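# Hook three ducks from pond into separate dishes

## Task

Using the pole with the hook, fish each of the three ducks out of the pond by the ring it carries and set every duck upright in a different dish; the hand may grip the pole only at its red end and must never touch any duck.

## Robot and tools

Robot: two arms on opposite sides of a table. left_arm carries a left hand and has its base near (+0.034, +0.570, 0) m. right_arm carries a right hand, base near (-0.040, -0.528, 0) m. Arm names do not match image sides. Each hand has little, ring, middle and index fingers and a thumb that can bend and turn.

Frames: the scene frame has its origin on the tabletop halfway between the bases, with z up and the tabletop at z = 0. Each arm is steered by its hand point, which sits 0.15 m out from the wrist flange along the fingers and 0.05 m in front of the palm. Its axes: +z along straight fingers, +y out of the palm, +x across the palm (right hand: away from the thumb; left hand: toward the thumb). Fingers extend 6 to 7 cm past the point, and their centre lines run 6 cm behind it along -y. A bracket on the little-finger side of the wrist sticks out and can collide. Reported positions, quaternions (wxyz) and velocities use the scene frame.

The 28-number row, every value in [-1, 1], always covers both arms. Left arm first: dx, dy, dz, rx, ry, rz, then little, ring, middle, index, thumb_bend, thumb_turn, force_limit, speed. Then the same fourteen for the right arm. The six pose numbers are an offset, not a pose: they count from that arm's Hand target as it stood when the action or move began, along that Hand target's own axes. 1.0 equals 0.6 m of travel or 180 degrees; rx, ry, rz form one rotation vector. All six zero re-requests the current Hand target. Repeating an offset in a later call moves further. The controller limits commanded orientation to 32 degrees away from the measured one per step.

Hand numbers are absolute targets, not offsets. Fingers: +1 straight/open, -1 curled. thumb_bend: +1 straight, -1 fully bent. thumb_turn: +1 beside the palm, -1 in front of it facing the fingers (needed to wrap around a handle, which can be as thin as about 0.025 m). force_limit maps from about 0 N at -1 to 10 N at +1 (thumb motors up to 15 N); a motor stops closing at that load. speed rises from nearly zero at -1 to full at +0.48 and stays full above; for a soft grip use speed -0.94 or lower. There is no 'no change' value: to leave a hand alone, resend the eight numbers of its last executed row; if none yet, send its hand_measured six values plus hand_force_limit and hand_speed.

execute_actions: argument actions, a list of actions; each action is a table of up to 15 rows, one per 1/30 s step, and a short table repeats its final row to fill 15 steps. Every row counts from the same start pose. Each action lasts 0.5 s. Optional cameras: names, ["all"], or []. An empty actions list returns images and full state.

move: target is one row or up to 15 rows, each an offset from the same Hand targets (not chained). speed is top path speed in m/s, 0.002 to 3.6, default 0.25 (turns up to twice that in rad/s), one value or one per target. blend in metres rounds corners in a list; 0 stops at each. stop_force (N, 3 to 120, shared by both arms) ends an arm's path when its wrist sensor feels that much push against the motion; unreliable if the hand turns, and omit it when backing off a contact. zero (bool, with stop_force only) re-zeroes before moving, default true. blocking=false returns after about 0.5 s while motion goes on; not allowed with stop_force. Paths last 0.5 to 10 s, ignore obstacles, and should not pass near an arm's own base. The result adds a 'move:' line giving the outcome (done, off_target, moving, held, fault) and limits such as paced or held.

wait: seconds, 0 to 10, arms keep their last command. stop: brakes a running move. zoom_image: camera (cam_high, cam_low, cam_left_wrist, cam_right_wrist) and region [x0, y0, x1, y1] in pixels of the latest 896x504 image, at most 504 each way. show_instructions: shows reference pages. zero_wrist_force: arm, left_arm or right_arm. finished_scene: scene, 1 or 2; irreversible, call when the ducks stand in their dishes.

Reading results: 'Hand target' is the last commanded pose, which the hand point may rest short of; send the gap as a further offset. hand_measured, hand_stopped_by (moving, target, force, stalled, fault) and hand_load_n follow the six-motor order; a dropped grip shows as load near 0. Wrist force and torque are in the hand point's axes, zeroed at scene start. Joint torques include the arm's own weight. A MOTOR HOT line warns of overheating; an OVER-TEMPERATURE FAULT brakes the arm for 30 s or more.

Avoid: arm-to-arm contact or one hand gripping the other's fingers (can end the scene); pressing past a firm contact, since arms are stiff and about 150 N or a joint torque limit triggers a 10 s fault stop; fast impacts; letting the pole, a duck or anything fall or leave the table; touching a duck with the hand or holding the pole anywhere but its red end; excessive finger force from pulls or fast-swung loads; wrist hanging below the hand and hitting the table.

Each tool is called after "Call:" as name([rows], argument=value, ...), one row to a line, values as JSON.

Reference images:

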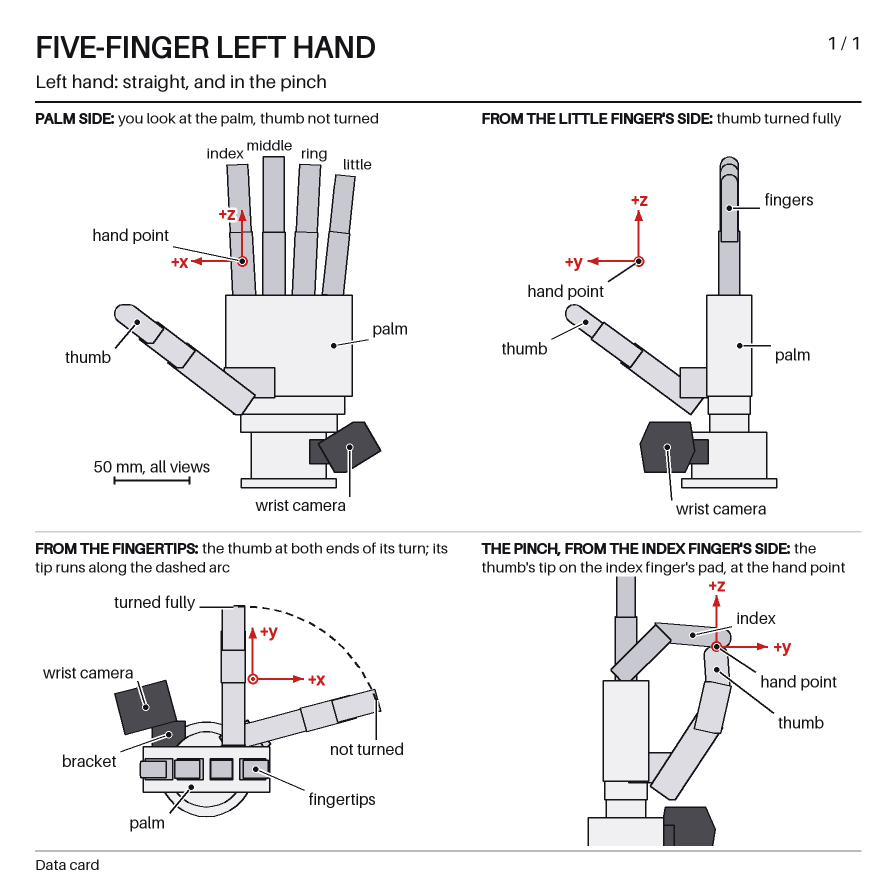

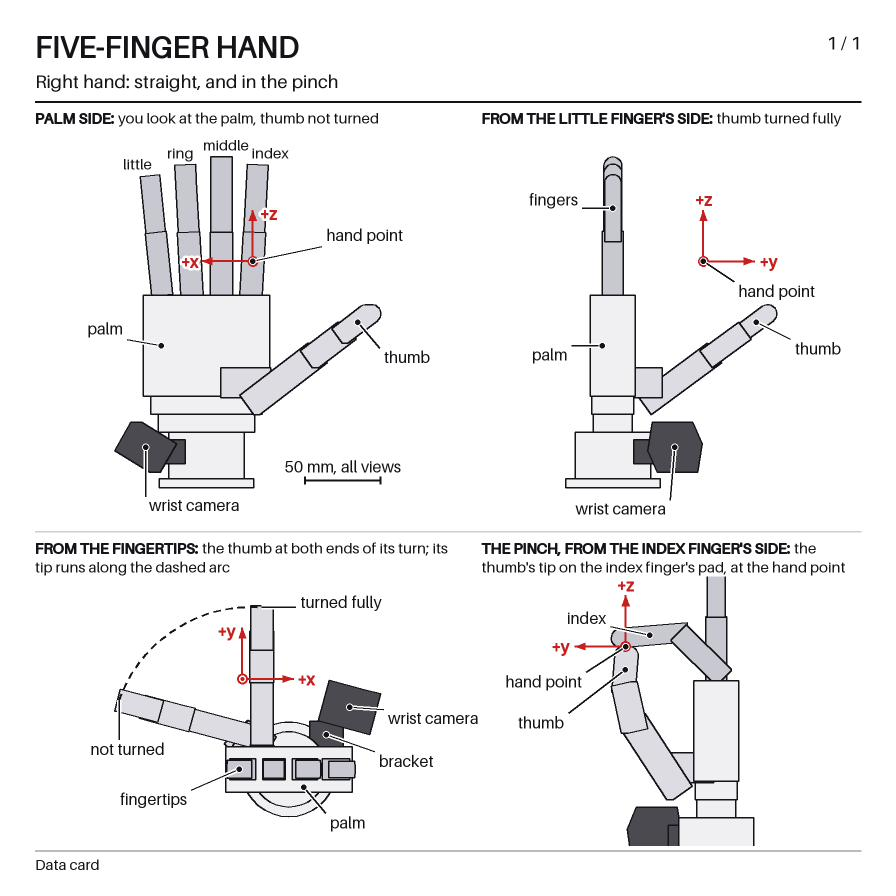

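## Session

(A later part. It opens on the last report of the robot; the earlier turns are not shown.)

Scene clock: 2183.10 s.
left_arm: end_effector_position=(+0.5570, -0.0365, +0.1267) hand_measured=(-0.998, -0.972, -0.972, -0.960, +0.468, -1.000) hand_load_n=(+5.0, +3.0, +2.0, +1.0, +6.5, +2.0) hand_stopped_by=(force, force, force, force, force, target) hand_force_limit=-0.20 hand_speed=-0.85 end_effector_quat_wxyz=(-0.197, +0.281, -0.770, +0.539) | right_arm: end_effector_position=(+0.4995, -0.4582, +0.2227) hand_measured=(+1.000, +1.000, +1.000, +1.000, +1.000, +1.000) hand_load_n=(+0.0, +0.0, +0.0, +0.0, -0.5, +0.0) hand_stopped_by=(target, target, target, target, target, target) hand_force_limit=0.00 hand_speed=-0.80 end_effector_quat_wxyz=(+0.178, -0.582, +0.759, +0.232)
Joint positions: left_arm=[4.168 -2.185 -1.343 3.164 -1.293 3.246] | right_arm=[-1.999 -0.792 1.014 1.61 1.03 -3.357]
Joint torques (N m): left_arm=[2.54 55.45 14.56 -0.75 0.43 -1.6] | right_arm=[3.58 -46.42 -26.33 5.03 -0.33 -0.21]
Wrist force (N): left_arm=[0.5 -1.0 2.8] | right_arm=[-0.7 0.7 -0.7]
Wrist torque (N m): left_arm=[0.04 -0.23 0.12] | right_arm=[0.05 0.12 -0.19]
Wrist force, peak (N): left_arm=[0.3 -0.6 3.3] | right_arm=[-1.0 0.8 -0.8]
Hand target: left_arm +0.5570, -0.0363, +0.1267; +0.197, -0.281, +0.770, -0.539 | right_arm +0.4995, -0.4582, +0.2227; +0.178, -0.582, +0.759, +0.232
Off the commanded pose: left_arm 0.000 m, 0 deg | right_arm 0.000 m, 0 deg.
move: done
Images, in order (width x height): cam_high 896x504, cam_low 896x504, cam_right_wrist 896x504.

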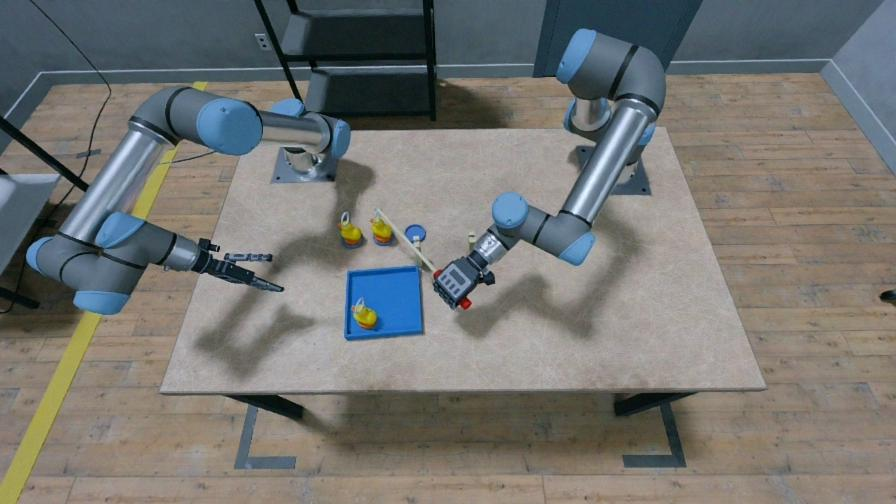

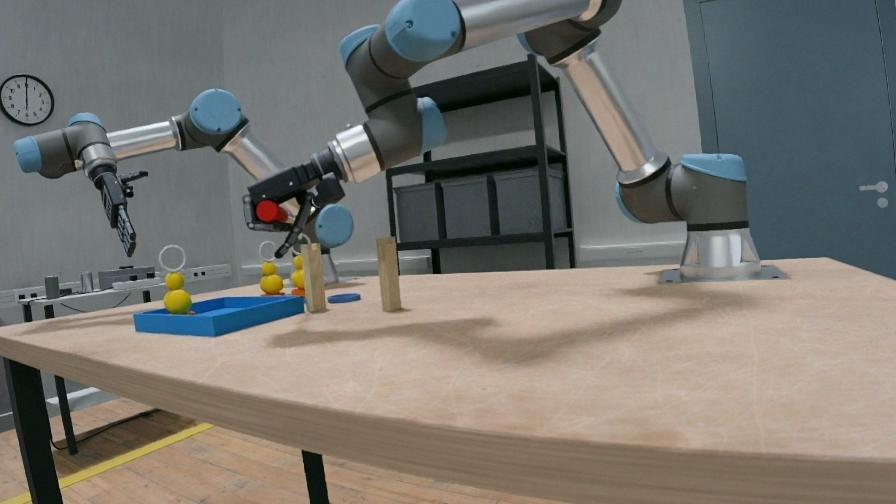

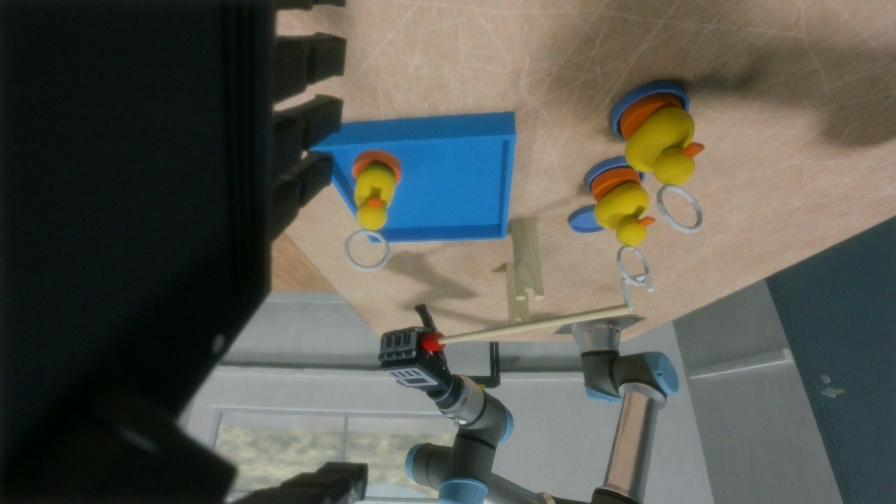

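Call:
move(target=[0.0038, 0.02, 0.0038, 0, 0, 0, -1, -1, -1, -1, -1, -1, -0.2, -0.85, 0, 0, 0, 0, 0, 0, 1, 1, 1, 1, 1, 1, 0, -0.8], speed=0.03, cameras=["cam_high", "cam_low", "cam_right_wrist"])

Call:
zoom_image(camera="cam_right_wrist", region=[560, 130, 700, 310])

Call:
zoom_image(camera="cam_high", region=[350, 195, 420, 255])

Call:
zoom_image(camera="cam_low", region=[220, 200, 340, 310])

Scene clock: 2209.57 s.
left_arm: end_effector_position=(+0.5539, -0.0363, +0.1145) hand_measured=(-0.998, -0.972, -0.972, -0.960, +0.468, -1.000) hand_load_n=(+5.5, +3.5, +2.0, +1.0, +6.5, +2.0) hand_stopped_by=(force, force, force, force, force, target) hand_force_limit=-0.20 hand_speed=-0.85 end_effector_quat_wxyz=(-0.197, +0.281, -0.770, +0.539) end_effector_velocity=(-0.001, +0.000, +0.000) end_effector_angular_velocity=(+0.002, +0.003, -0.001) | right_arm: end_effector_position=(+0.4995, -0.4582, +0.2227) hand_measured=(+1.000, +1.000, +1.000, +1.000, +1.000, +1.000) hand_load_n=(+0.0, +0.0, +0.0, +0.0, +0.0, +0.0) hand_stopped_by=(target, target, target, target, target, target) hand_force_limit=0.00 hand_speed=-0.80 end_effector_quat_wxyz=(+0.178, -0.582, +0.759, +0.232)
Joint positions: left_arm=[4.165 -2.191 -1.366 3.194 -1.295 3.245] | right_arm=[-1.999 -0.792 1.014 1.61 1.03 -3.357]
Joint velocities: left_arm=[0 0 0.001 -0.005 0.001 0.001] | right_arm=[within noise]
Joint torques (N m): left_arm=[-6.85 45.3 26.72 -1.05 -0.86 -1.87] | right_arm=[3.76 -46.38 -26.11 5.14 -0.26 0.14]
Wrist force (N): left_arm=[0.2 -1.4 2.4] | right_arm=[-0.8 0.8 -0.6]
Wrist torque (N m): left_arm=[0.06 -0.14 -0.06] | right_arm=[0.05 0.14 -0.20]
Wrist force, peak (N): left_arm=[0.2 -1.1 3.2] | right_arm=[-1.0 1.0 -0.6]
Hand target: left_arm +0.5539, -0.0363, +0.1147; +0.197, -0.281, +0.770, -0.539 | right_arm +0.4995, -0.4582, +0.2227; +0.178, -0.582, +0.759, +0.232
Off the commanded pose: left_arm 0.000 m, 0 deg | right_arm 0.000 m, 0 deg.
move: done
Images, in order (width x height): cam_high 896x504, cam_low 896x504, cam_right_wrist 896x504.

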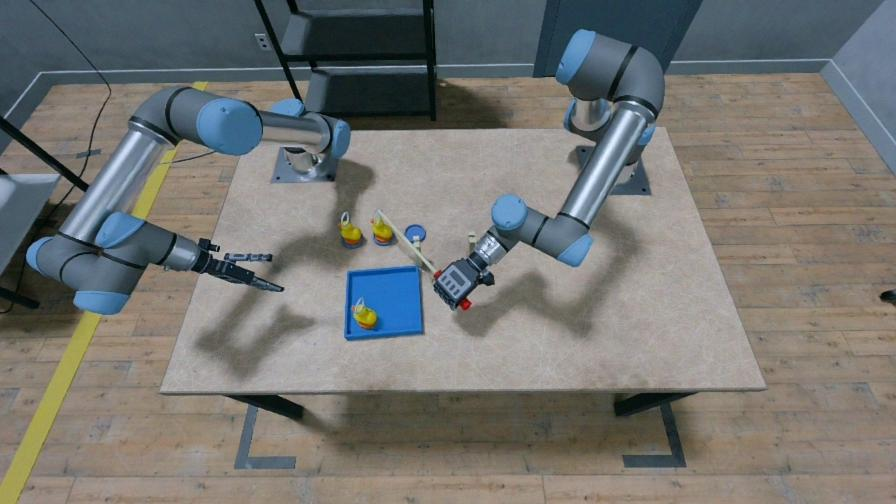

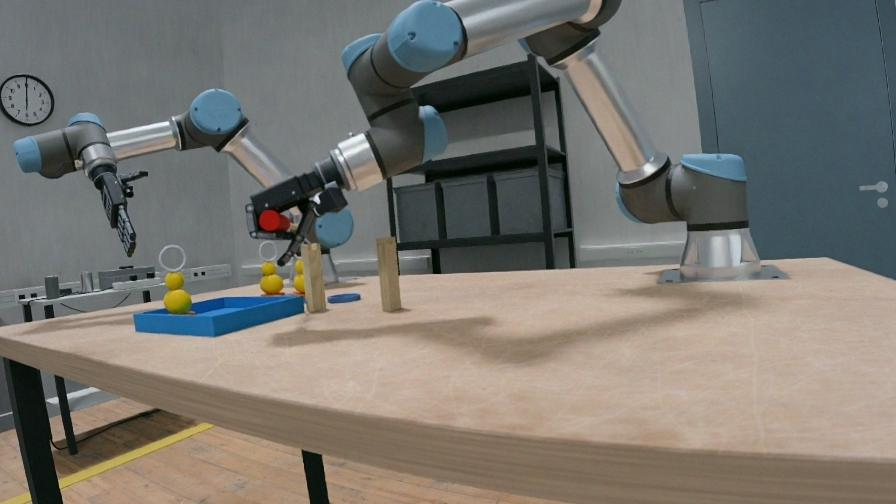

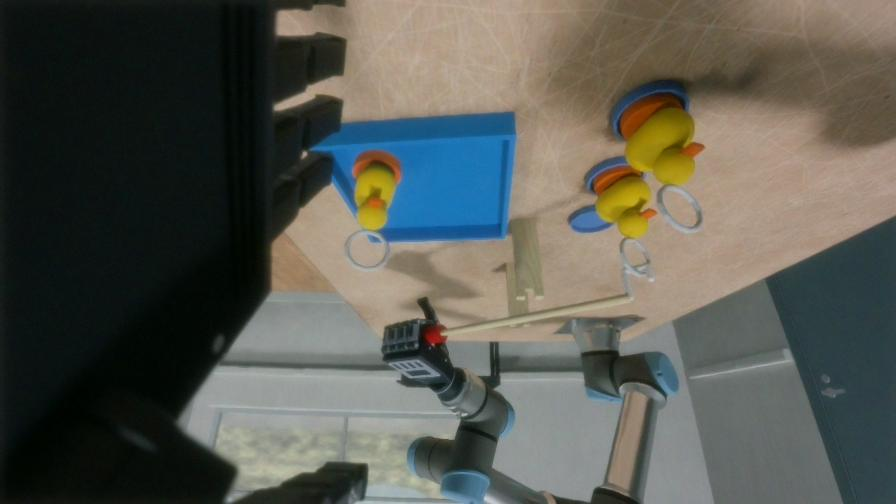

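Scaled by 2.800 from the camera's 896x504 image, which has a finer 1280x720 frame.

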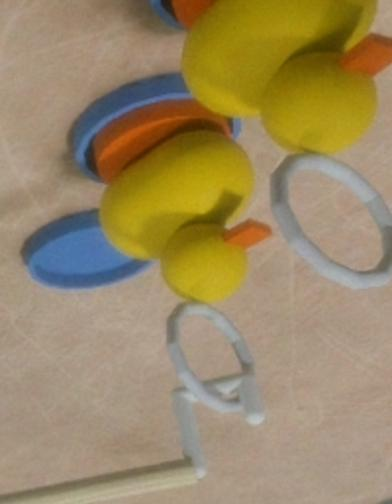

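Scaled by 7.200 from the camera's 896x504 image, which has a finer 1280x720 frame.

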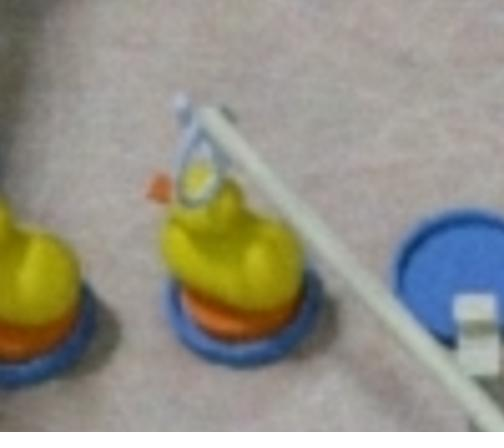

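Scaled by 4.200 from the camera's 896x504 image, which has a finer 1280x720 frame.

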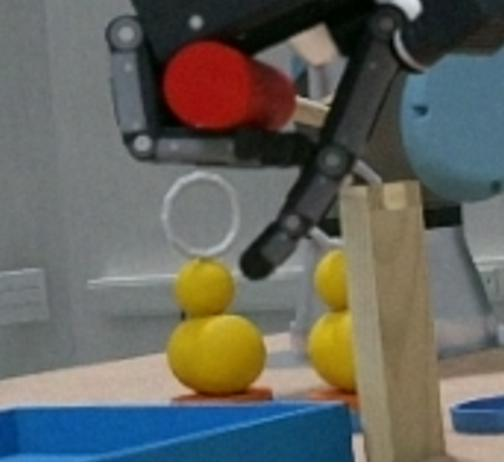

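Call:
move(target=[0, 0.0188, 0.0068, 0, 0, 0, -1, -1, -1, -1, -1, -1, -0.2, -0.85, 0, 0, 0, 0, 0, 0, 1, 1, 1, 1, 1, 1, 0, -0.8], speed=0.03, cameras=["cam_high", "cam_low", "cam_right_wrist"])

Call:
zoom_image(camera="cam_right_wrist", region=[580, 150, 700, 310])

Call:
zoom_image(camera="cam_high", region=[360, 195, 410, 255])

Call:
zoom_image(camera="cam_low", region=[270, 230, 330, 300])

Scene clock: 2222.90 s.
left_arm: end_effector_position=(+0.5539, -0.0363, +0.1025) hand_measured=(-0.998, -0.972, -0.972, -0.960, +0.468, -1.000) hand_load_n=(+5.0, +3.0, +2.0, +1.0, +6.5, +2.0) hand_stopped_by=(force, force, force, force, force, target) hand_force_limit=-0.20 hand_speed=-0.85 end_effector_quat_wxyz=(-0.197, +0.281, -0.770, +0.539) | right_arm: end_effector_position=(+0.4995, -0.4582, +0.2227) hand_measured=(+1.000, +1.000, +1.000, +1.000, +1.000, +1.000) hand_load_n=(+0.0, +0.0, +0.0, +0.0, +0.0, +0.0) hand_stopped_by=(target, target, target, target, target, target) hand_force_limit=0.00 hand_speed=-0.80 end_effector_quat_wxyz=(+0.178, -0.582, +0.759, +0.232)
Joint positions: left_arm=[4.165 -2.203 -1.379 3.219 -1.295 3.245] | right_arm=[-1.999 -0.792 1.014 1.61 1.03 -3.357]
Joint torques (N m): left_arm=[10.23 49.51 21.78 -1.26 0.7 0.58] | right_arm=[4.06 -46.75 -24.96 5.02 -0.28 0.25]
Wrist force (N): left_arm=[0.0 -1.6 2.5] | right_arm=[-0.8 0.8 -0.8]
Wrist torque (N m): left_arm=[0.01 -0.11 -0.06] | right_arm=[0.06 0.14 -0.19]
Wrist force, peak (N): left_arm=[0.1 -2.1 2.7] | right_arm=[-0.8 0.9 -0.9]
Hand target: left_arm +0.5539, -0.0363, +0.1027; +0.197, -0.281, +0.770, -0.539 | right_arm +0.4995, -0.4582, +0.2227; +0.178, -0.582, +0.759, +0.232
Off the commanded pose: left_arm 0.000 m, 0 deg | right_arm 0.000 m, 0 deg.
move: done
Images, in order (width x height): cam_high 896x504, cam_low 896x504, cam_right_wrist 896x504.

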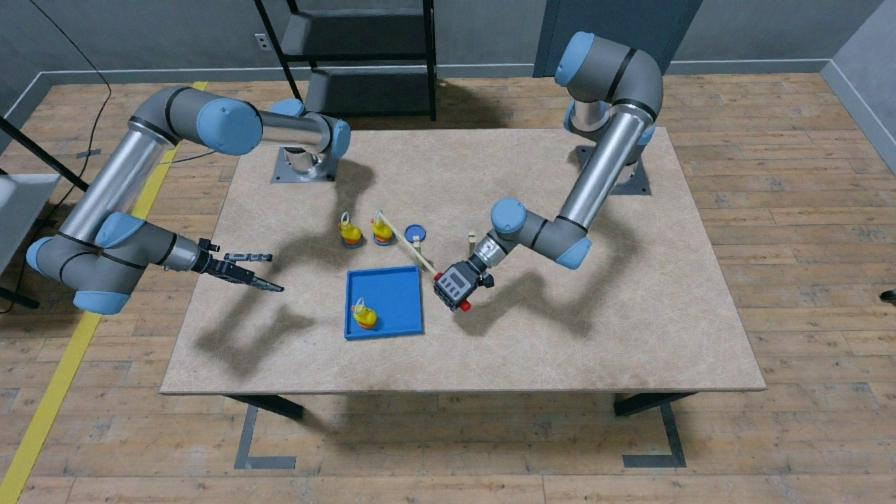

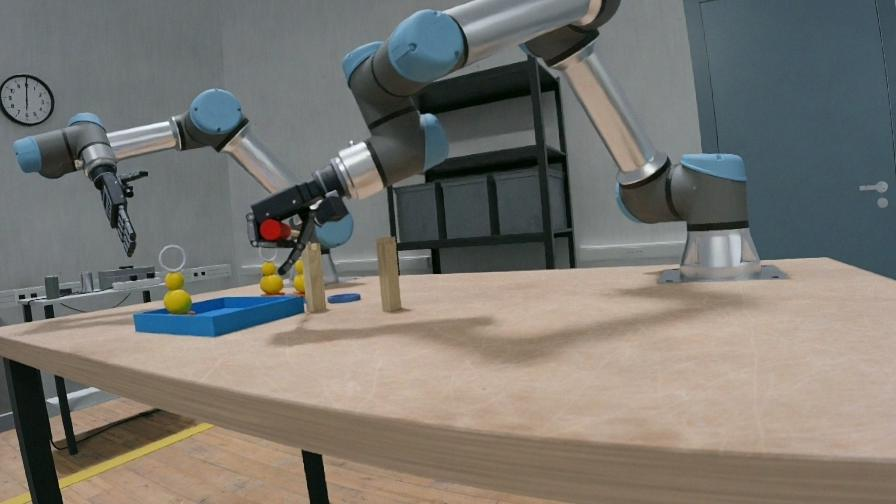

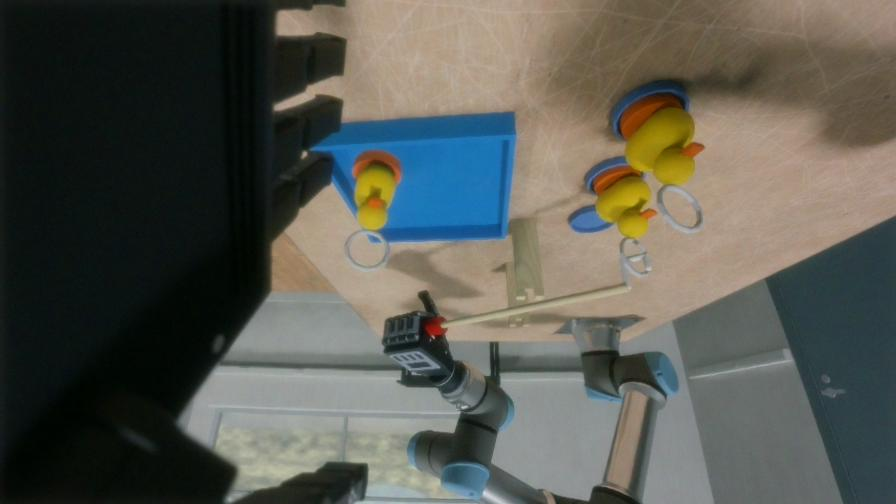

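Scaled by 3.150 from the camera's 896x504 image, which has a finer 1280x720 frame.

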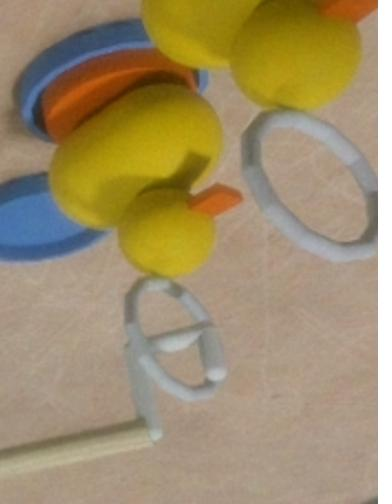

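Scaled by 8.400 from the camera's 896x504 image, which has a finer 1280x720 frame.

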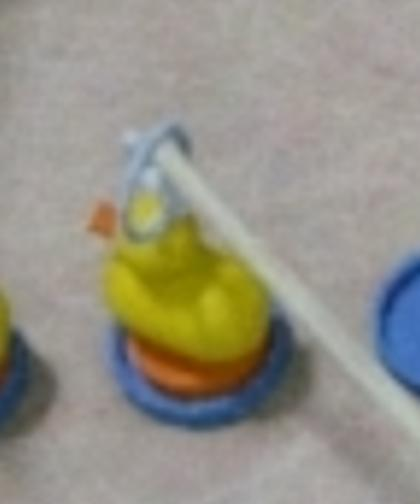

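Scaled by 7.200 from the camera's 896x504 image, which has a finer 1280x720 frame.

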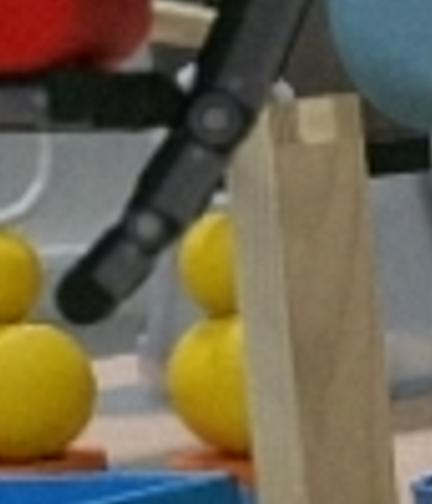

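Call:
move([
  [0, 0.0094, 0.0034, 0, 0, 0, -1, -1, -1, -1, -1, -1, -0.2, -0.85, 0, 0, 0, 0, 0, 0, 1, 1, 1, 1, 1, 1, 0, -0.8],
  [-0.0833, 0.0094, 0.0034, 0, 0, 0, -1, -1, -1, -1, -1, -1, -0.2, -0.85, 0, 0, 0, 0, 0, 0, 1, 1, 1, 1, 1, 1, 0, -0.8],
], speed=0.04, cameras=["cam_high", "cam_low", "cam_right_wrist"])

Call:
zoom_image(camera="cam_right_wrist", region=[560, 150, 700, 310])

Call:
zoom_image(camera="cam_high", region=[360, 195, 430, 265])

Call:
zoom_image(camera="cam_low", region=[240, 220, 340, 310])

Scene clock: 2251.30 s.
left_arm: end_effector_position=(+0.5923, -0.0039, +0.0967) hand_measured=(-0.998, -0.972, -0.972, -0.960, +0.468, -1.000) hand_load_n=(+5.0, +3.0, +2.0, +1.0, +6.5, +2.5) hand_stopped_by=(force, force, force, force, force, target) hand_force_limit=-0.20 hand_speed=-0.85 end_effector_quat_wxyz=(-0.197, +0.281, -0.770, +0.539) | right_arm: end_effector_position=(+0.4995, -0.4582, +0.2227) hand_measured=(+1.000, +1.000, +1.000, +1.000, +1.000, +1.000) hand_load_n=(+0.0, +0.0, +0.0, +0.0, +0.0, +0.0) hand_stopped_by=(target, target, target, target, target, target) hand_force_limit=0.00 hand_speed=-0.80 end_effector_quat_wxyz=(+0.178, -0.582, +0.759, +0.232)
Joint positions: left_arm=[4.248 -2.224 -1.362 3.212 -1.218 3.277] | right_arm=[-1.999 -0.792 1.014 1.61 1.03 -3.357]
Joint torques (N m): left_arm=[-10.73 44.99 14.63 0.69 -1.37 -0.78] | right_arm=[5 -47.34 -24.66 5.12 -0.11 -0.01]
Wrist force (N): left_arm=[0.3 -1.6 2.5] | right_arm=[-0.8 0.6 -0.7]
Wrist torque (N m): left_arm=[0.03 -0.14 -0.21] | right_arm=[0.02 0.14 -0.20]
Wrist force, peak (N): left_arm=[0.3 -1.8 3.0] | right_arm=[-1.0 0.7 -0.8]
Hand target: left_arm +0.5922, -0.0041, +0.0967; +0.197, -0.281, +0.770, -0.539 | right_arm +0.4995, -0.4582, +0.2227; +0.178, -0.582, +0.759, +0.232
Off the commanded pose: left_arm 0.000 m, 0 deg | right_arm 0.000 m, 0 deg.
move: done
Images, in order (width x height): cam_high 896x504, cam_low 896x504, cam_right_wrist 896x504.

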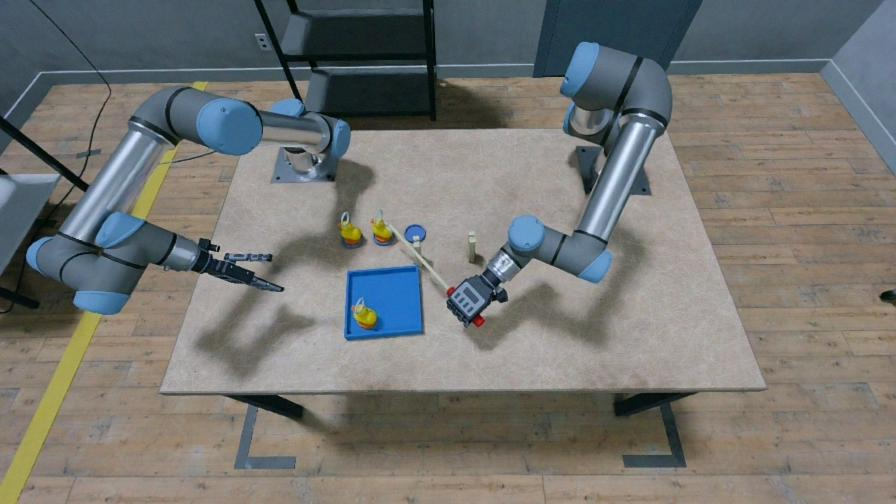

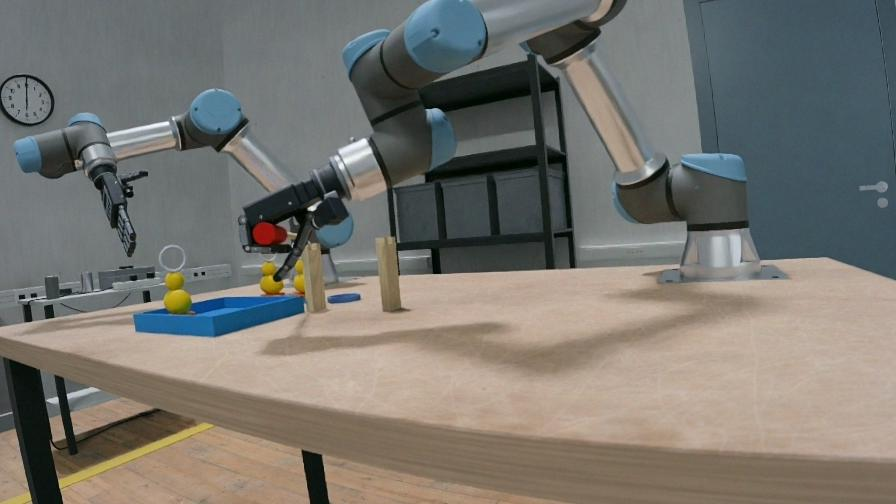

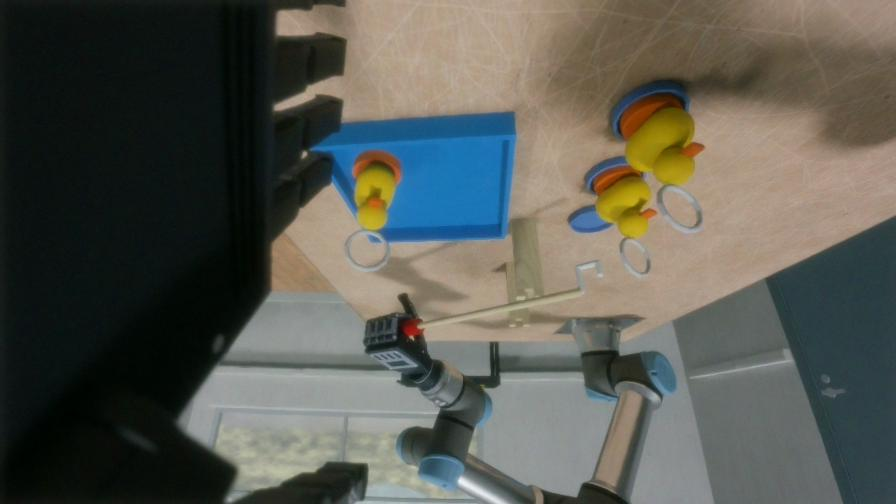

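Scaled by 3.150 from the camera's 896x504 image, which has a finer 1280x720 frame.

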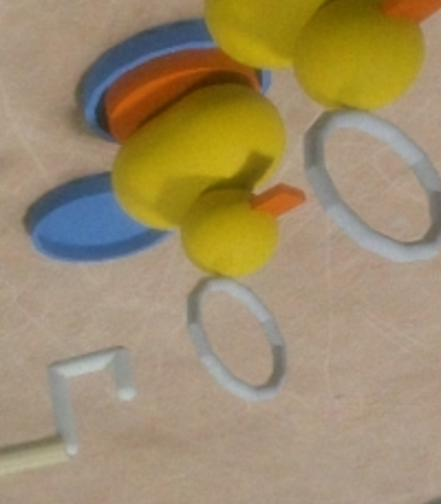

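Scaled by 7.200 from the camera's 896x504 image, which has a finer 1280x720 frame.

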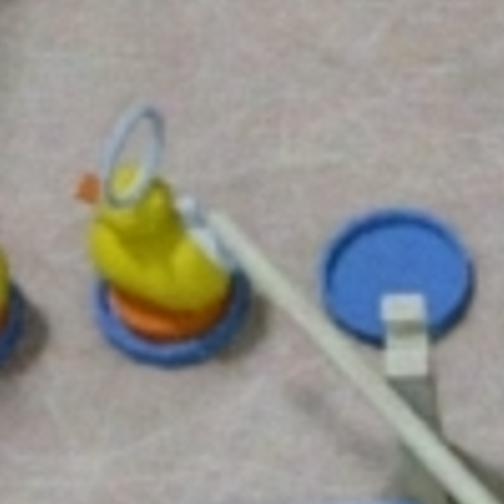

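Scaled by 5.040 from the camera's 896x504 image, which has a finer 1280x720 frame.

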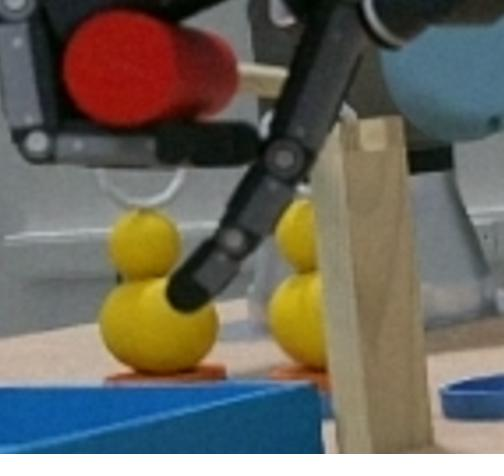

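Call:
move([
  [0, -0.1566, -0.057, 0, 0, 0, -1, -1, -1, -1, -1, -1, -0.2, -0.85, 0, 0, 0, 0, 0, 0, 1, 1, 1, 1, 1, 1, 0, -0.8],
  [-0.2928, -0.1227, 0.0283, 0, -0.1357, -0.0494, -1, -1, -1, -1, -1, -1, -0.2, -0.85, 0, 0, 0, 0, 0, 0, 1, 1, 1, 1, 1, 1, 0, -0.8],
], speed=0.15, blend=0.03, cameras=["cam_high", "cam_low", "cam_right_wrist"])

Call:
zoom_image(camera="cam_right_wrist", region=[310, 150, 470, 330])

Call:
zoom_image(camera="cam_high", region=[340, 265, 430, 345])

Call:
zoom_image(camera="cam_low", region=[130, 190, 270, 320])

Scene clock: 2298.00 s.
left_arm: end_effector_position=(+0.7530, +0.0777, +0.1602) hand_measured=(-0.998, -0.972, -0.972, -0.960, +0.468, -1.000) hand_load_n=(+5.5, +3.0, +2.0, +0.5, +6.5, +2.0) hand_stopped_by=(force, force, force, force, force, target) hand_force_limit=-0.20 hand_speed=-0.85 end_effector_quat_wxyz=(-0.313, +0.447, -0.687, +0.481) | right_arm: end_effector_position=(+0.4995, -0.4582, +0.2227) hand_measured=(+1.000, +1.000, +1.000, +1.000, +1.000, +1.000) hand_load_n=(+0.0, +0.5, +0.0, +0.0, +0.0, +0.0) hand_stopped_by=(target, target, target, target, target, target) hand_force_limit=0.00 hand_speed=-0.80 end_effector_quat_wxyz=(+0.178, -0.582, +0.759, +0.232)
Joint positions: left_arm=[4.332 -2.325 -1.012 2.988 -1.564 3.145] | right_arm=[-1.999 -0.792 1.014 1.61 1.03 -3.357]
Joint torques (N m): left_arm=[-10.97 54.43 10.86 2.83 0.16 1.78] | right_arm=[3.76 -47.81 -24.18 4.98 -0.1 0.27]
Wrist force (N): left_arm=[0.0 -1.3 2.5] | right_arm=[-0.7 0.6 -0.8]
Wrist torque (N m): left_arm=[0.04 -0.12 -0.15] | right_arm=[0.04 0.13 -0.20]
Wrist force, peak (N): left_arm=[0.1 -2.1 2.8] | right_arm=[-0.9 0.9 -0.9]
Hand target: left_arm +0.7530, +0.0776, +0.1602; +0.313, -0.447, +0.687, -0.481 | right_arm +0.4995, -0.4582, +0.2227; +0.178, -0.582, +0.759, +0.232
Off the commanded pose: left_arm 0.000 m, 0 deg | right_arm 0.000 m, 0 deg.
move: done
Images, in order (width x height): cam_high 896x504, cam_low 896x504, cam_right_wrist 896x504.

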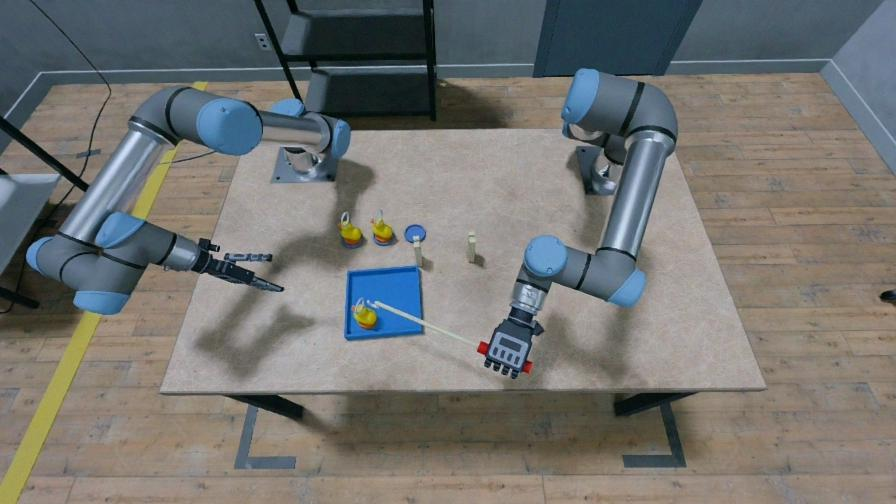

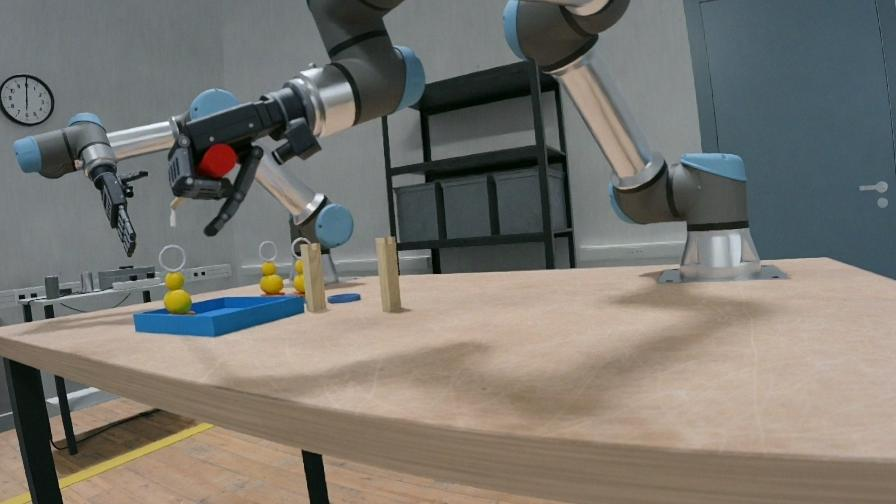

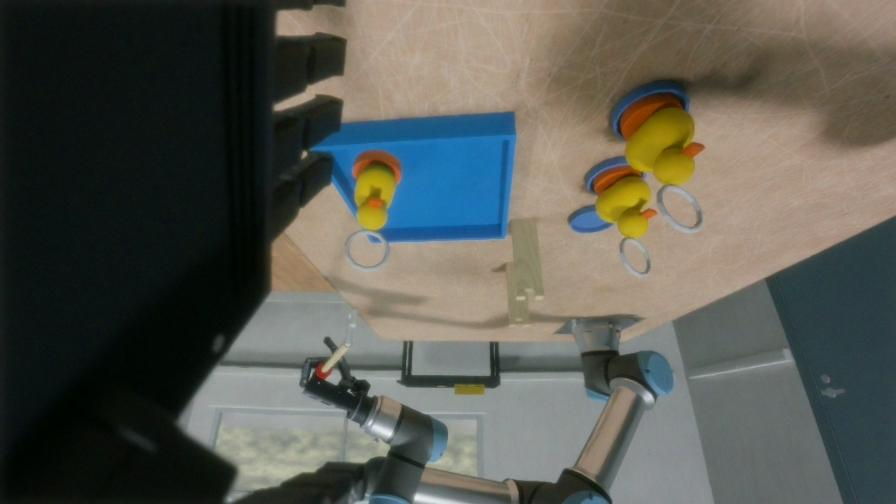

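Scaled by 2.800 from the camera's 896x504 image, which has a finer 1280x720 frame.

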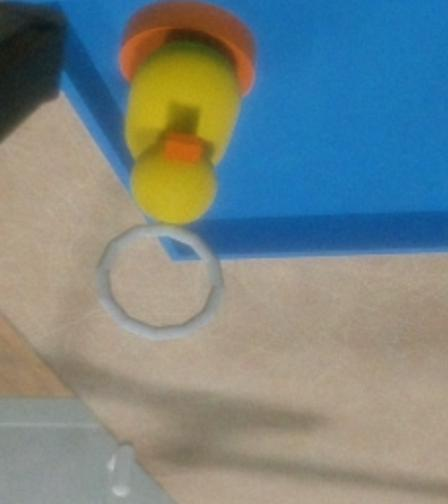

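Scaled by 5.600 from the camera's 896x504 image, which has a finer 1280x720 frame.

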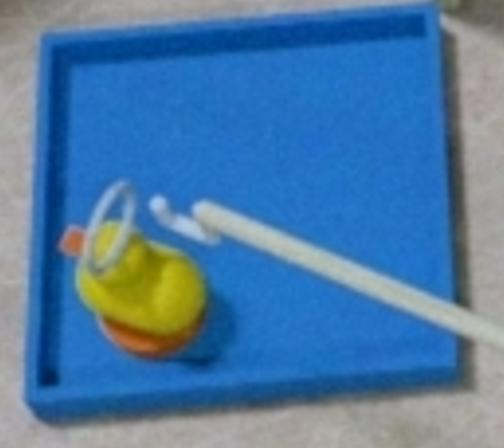

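Scaled by 3.600 from the camera's 896x504 image, which has a finer 1280x720 frame.

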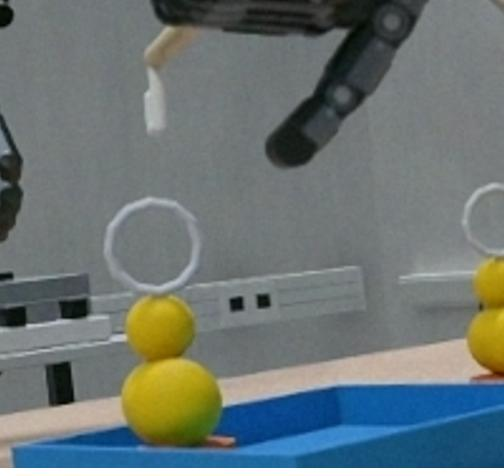

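Call:
move(target=[0, 0.0908, 0.0331, 0, 0, 0, -1, -1, -1, -1, -1, -1, -0.2, -0.85, 0, 0, 0, 0, 0, 0, 1, 1, 1, 1, 1, 1, 0, -0.8], speed=0.1, cameras=["cam_high", "cam_low", "cam_right_wrist"])

Call:
zoom_image(camera="cam_right_wrist", region=[310, 210, 410, 310])

Call:
zoom_image(camera="cam_high", region=[340, 265, 430, 345])

Call:
zoom_image(camera="cam_low", region=[140, 220, 210, 290])

Scene clock: 2313.27 s.
left_arm: end_effector_position=(+0.7530, +0.0776, +0.1021) hand_measured=(-0.998, -0.972, -0.972, -0.960, +0.468, -1.000) hand_load_n=(+5.0, +3.0, +2.0, +1.0, +6.0, +2.0) hand_stopped_by=(force, force, force, force, force, target) hand_force_limit=-0.20 hand_speed=-0.85 end_effector_quat_wxyz=(-0.313, +0.447, -0.687, +0.481) | right_arm: end_effector_position=(+0.4995, -0.4582, +0.2227) hand_measured=(+1.000, +1.000, +1.000, +1.000, +1.000, +1.000) hand_load_n=(+0.0, +0.0, +0.0, +0.0, +0.0, +0.0) hand_stopped_by=(target, target, target, target, target, target) hand_force_limit=0.00 hand_speed=-0.80 end_effector_quat_wxyz=(+0.178, -0.582, +0.759, +0.232)
Joint positions: left_arm=[4.332 -2.365 -1.094 3.11 -1.564 3.145] | right_arm=[-1.999 -0.792 1.014 1.61 1.03 -3.357]
Joint torques (N m): left_arm=[1.4 58.5 29.63 -0.02 0.85 1.15] | right_arm=[4.43 -46.94 -24.14 5.2 -0.35 0.26]
Wrist force (N): left_arm=[-0.3 -1.5 2.4] | right_arm=[-1.0 0.5 -0.5]
Wrist torque (N m): left_arm=[0.01 -0.09 -0.16] | right_arm=[0.00 0.17 -0.22]
Wrist force, peak (N): left_arm=[0.4 -3.1 2.2] | right_arm=[-1.0 0.8 -0.8]
Hand target: left_arm +0.7530, +0.0777, +0.1022; +0.313, -0.447, +0.687, -0.481 | right_arm +0.4995, -0.4582, +0.2227; +0.178, -0.582, +0.759, +0.232
Off the commanded pose: left_arm 0.000 m, 0 deg | right_arm 0.000 m, 0 deg.
move: done
Images, in order (width x height): cam_high 896x504, cam_low 896x504, cam_right_wrist 896x504.

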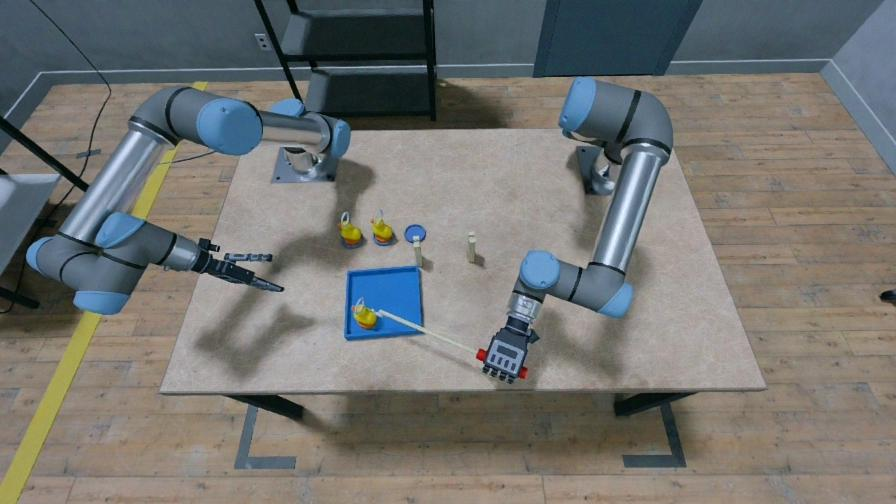

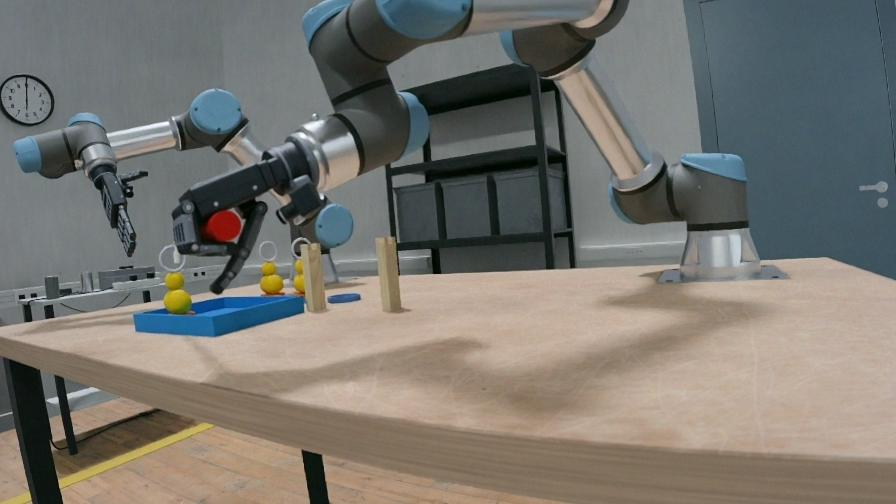

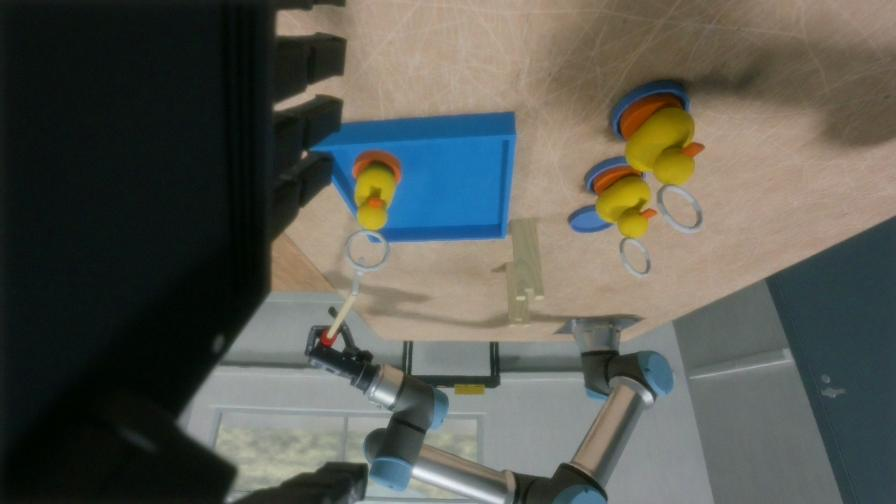

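Scaled by 5.040 from the camera's 896x504 image, which has a finer 1280x720 frame.

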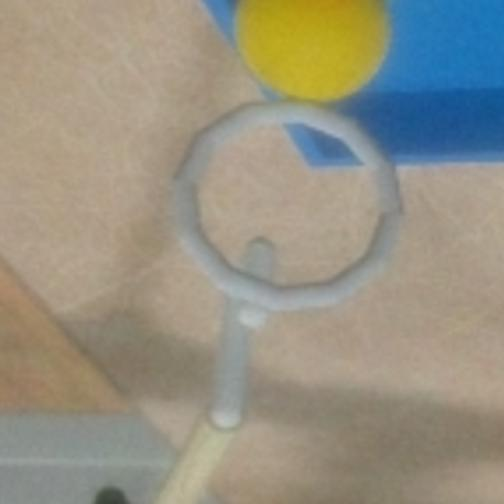

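Scaled by 5.600 from the camera's 896x504 image, which has a finer 1280x720 frame.

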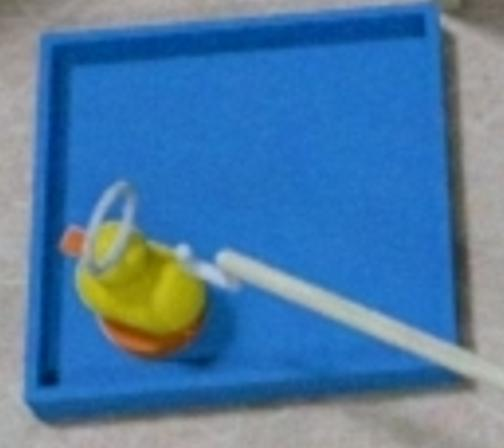

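Scaled by 7.200 from the camera's 896x504 image, which has a finer 1280x720 frame.

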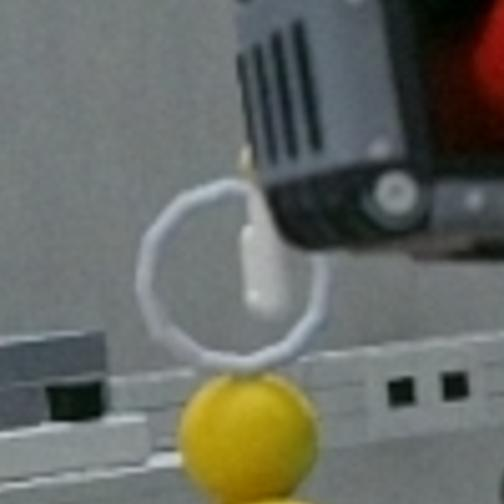

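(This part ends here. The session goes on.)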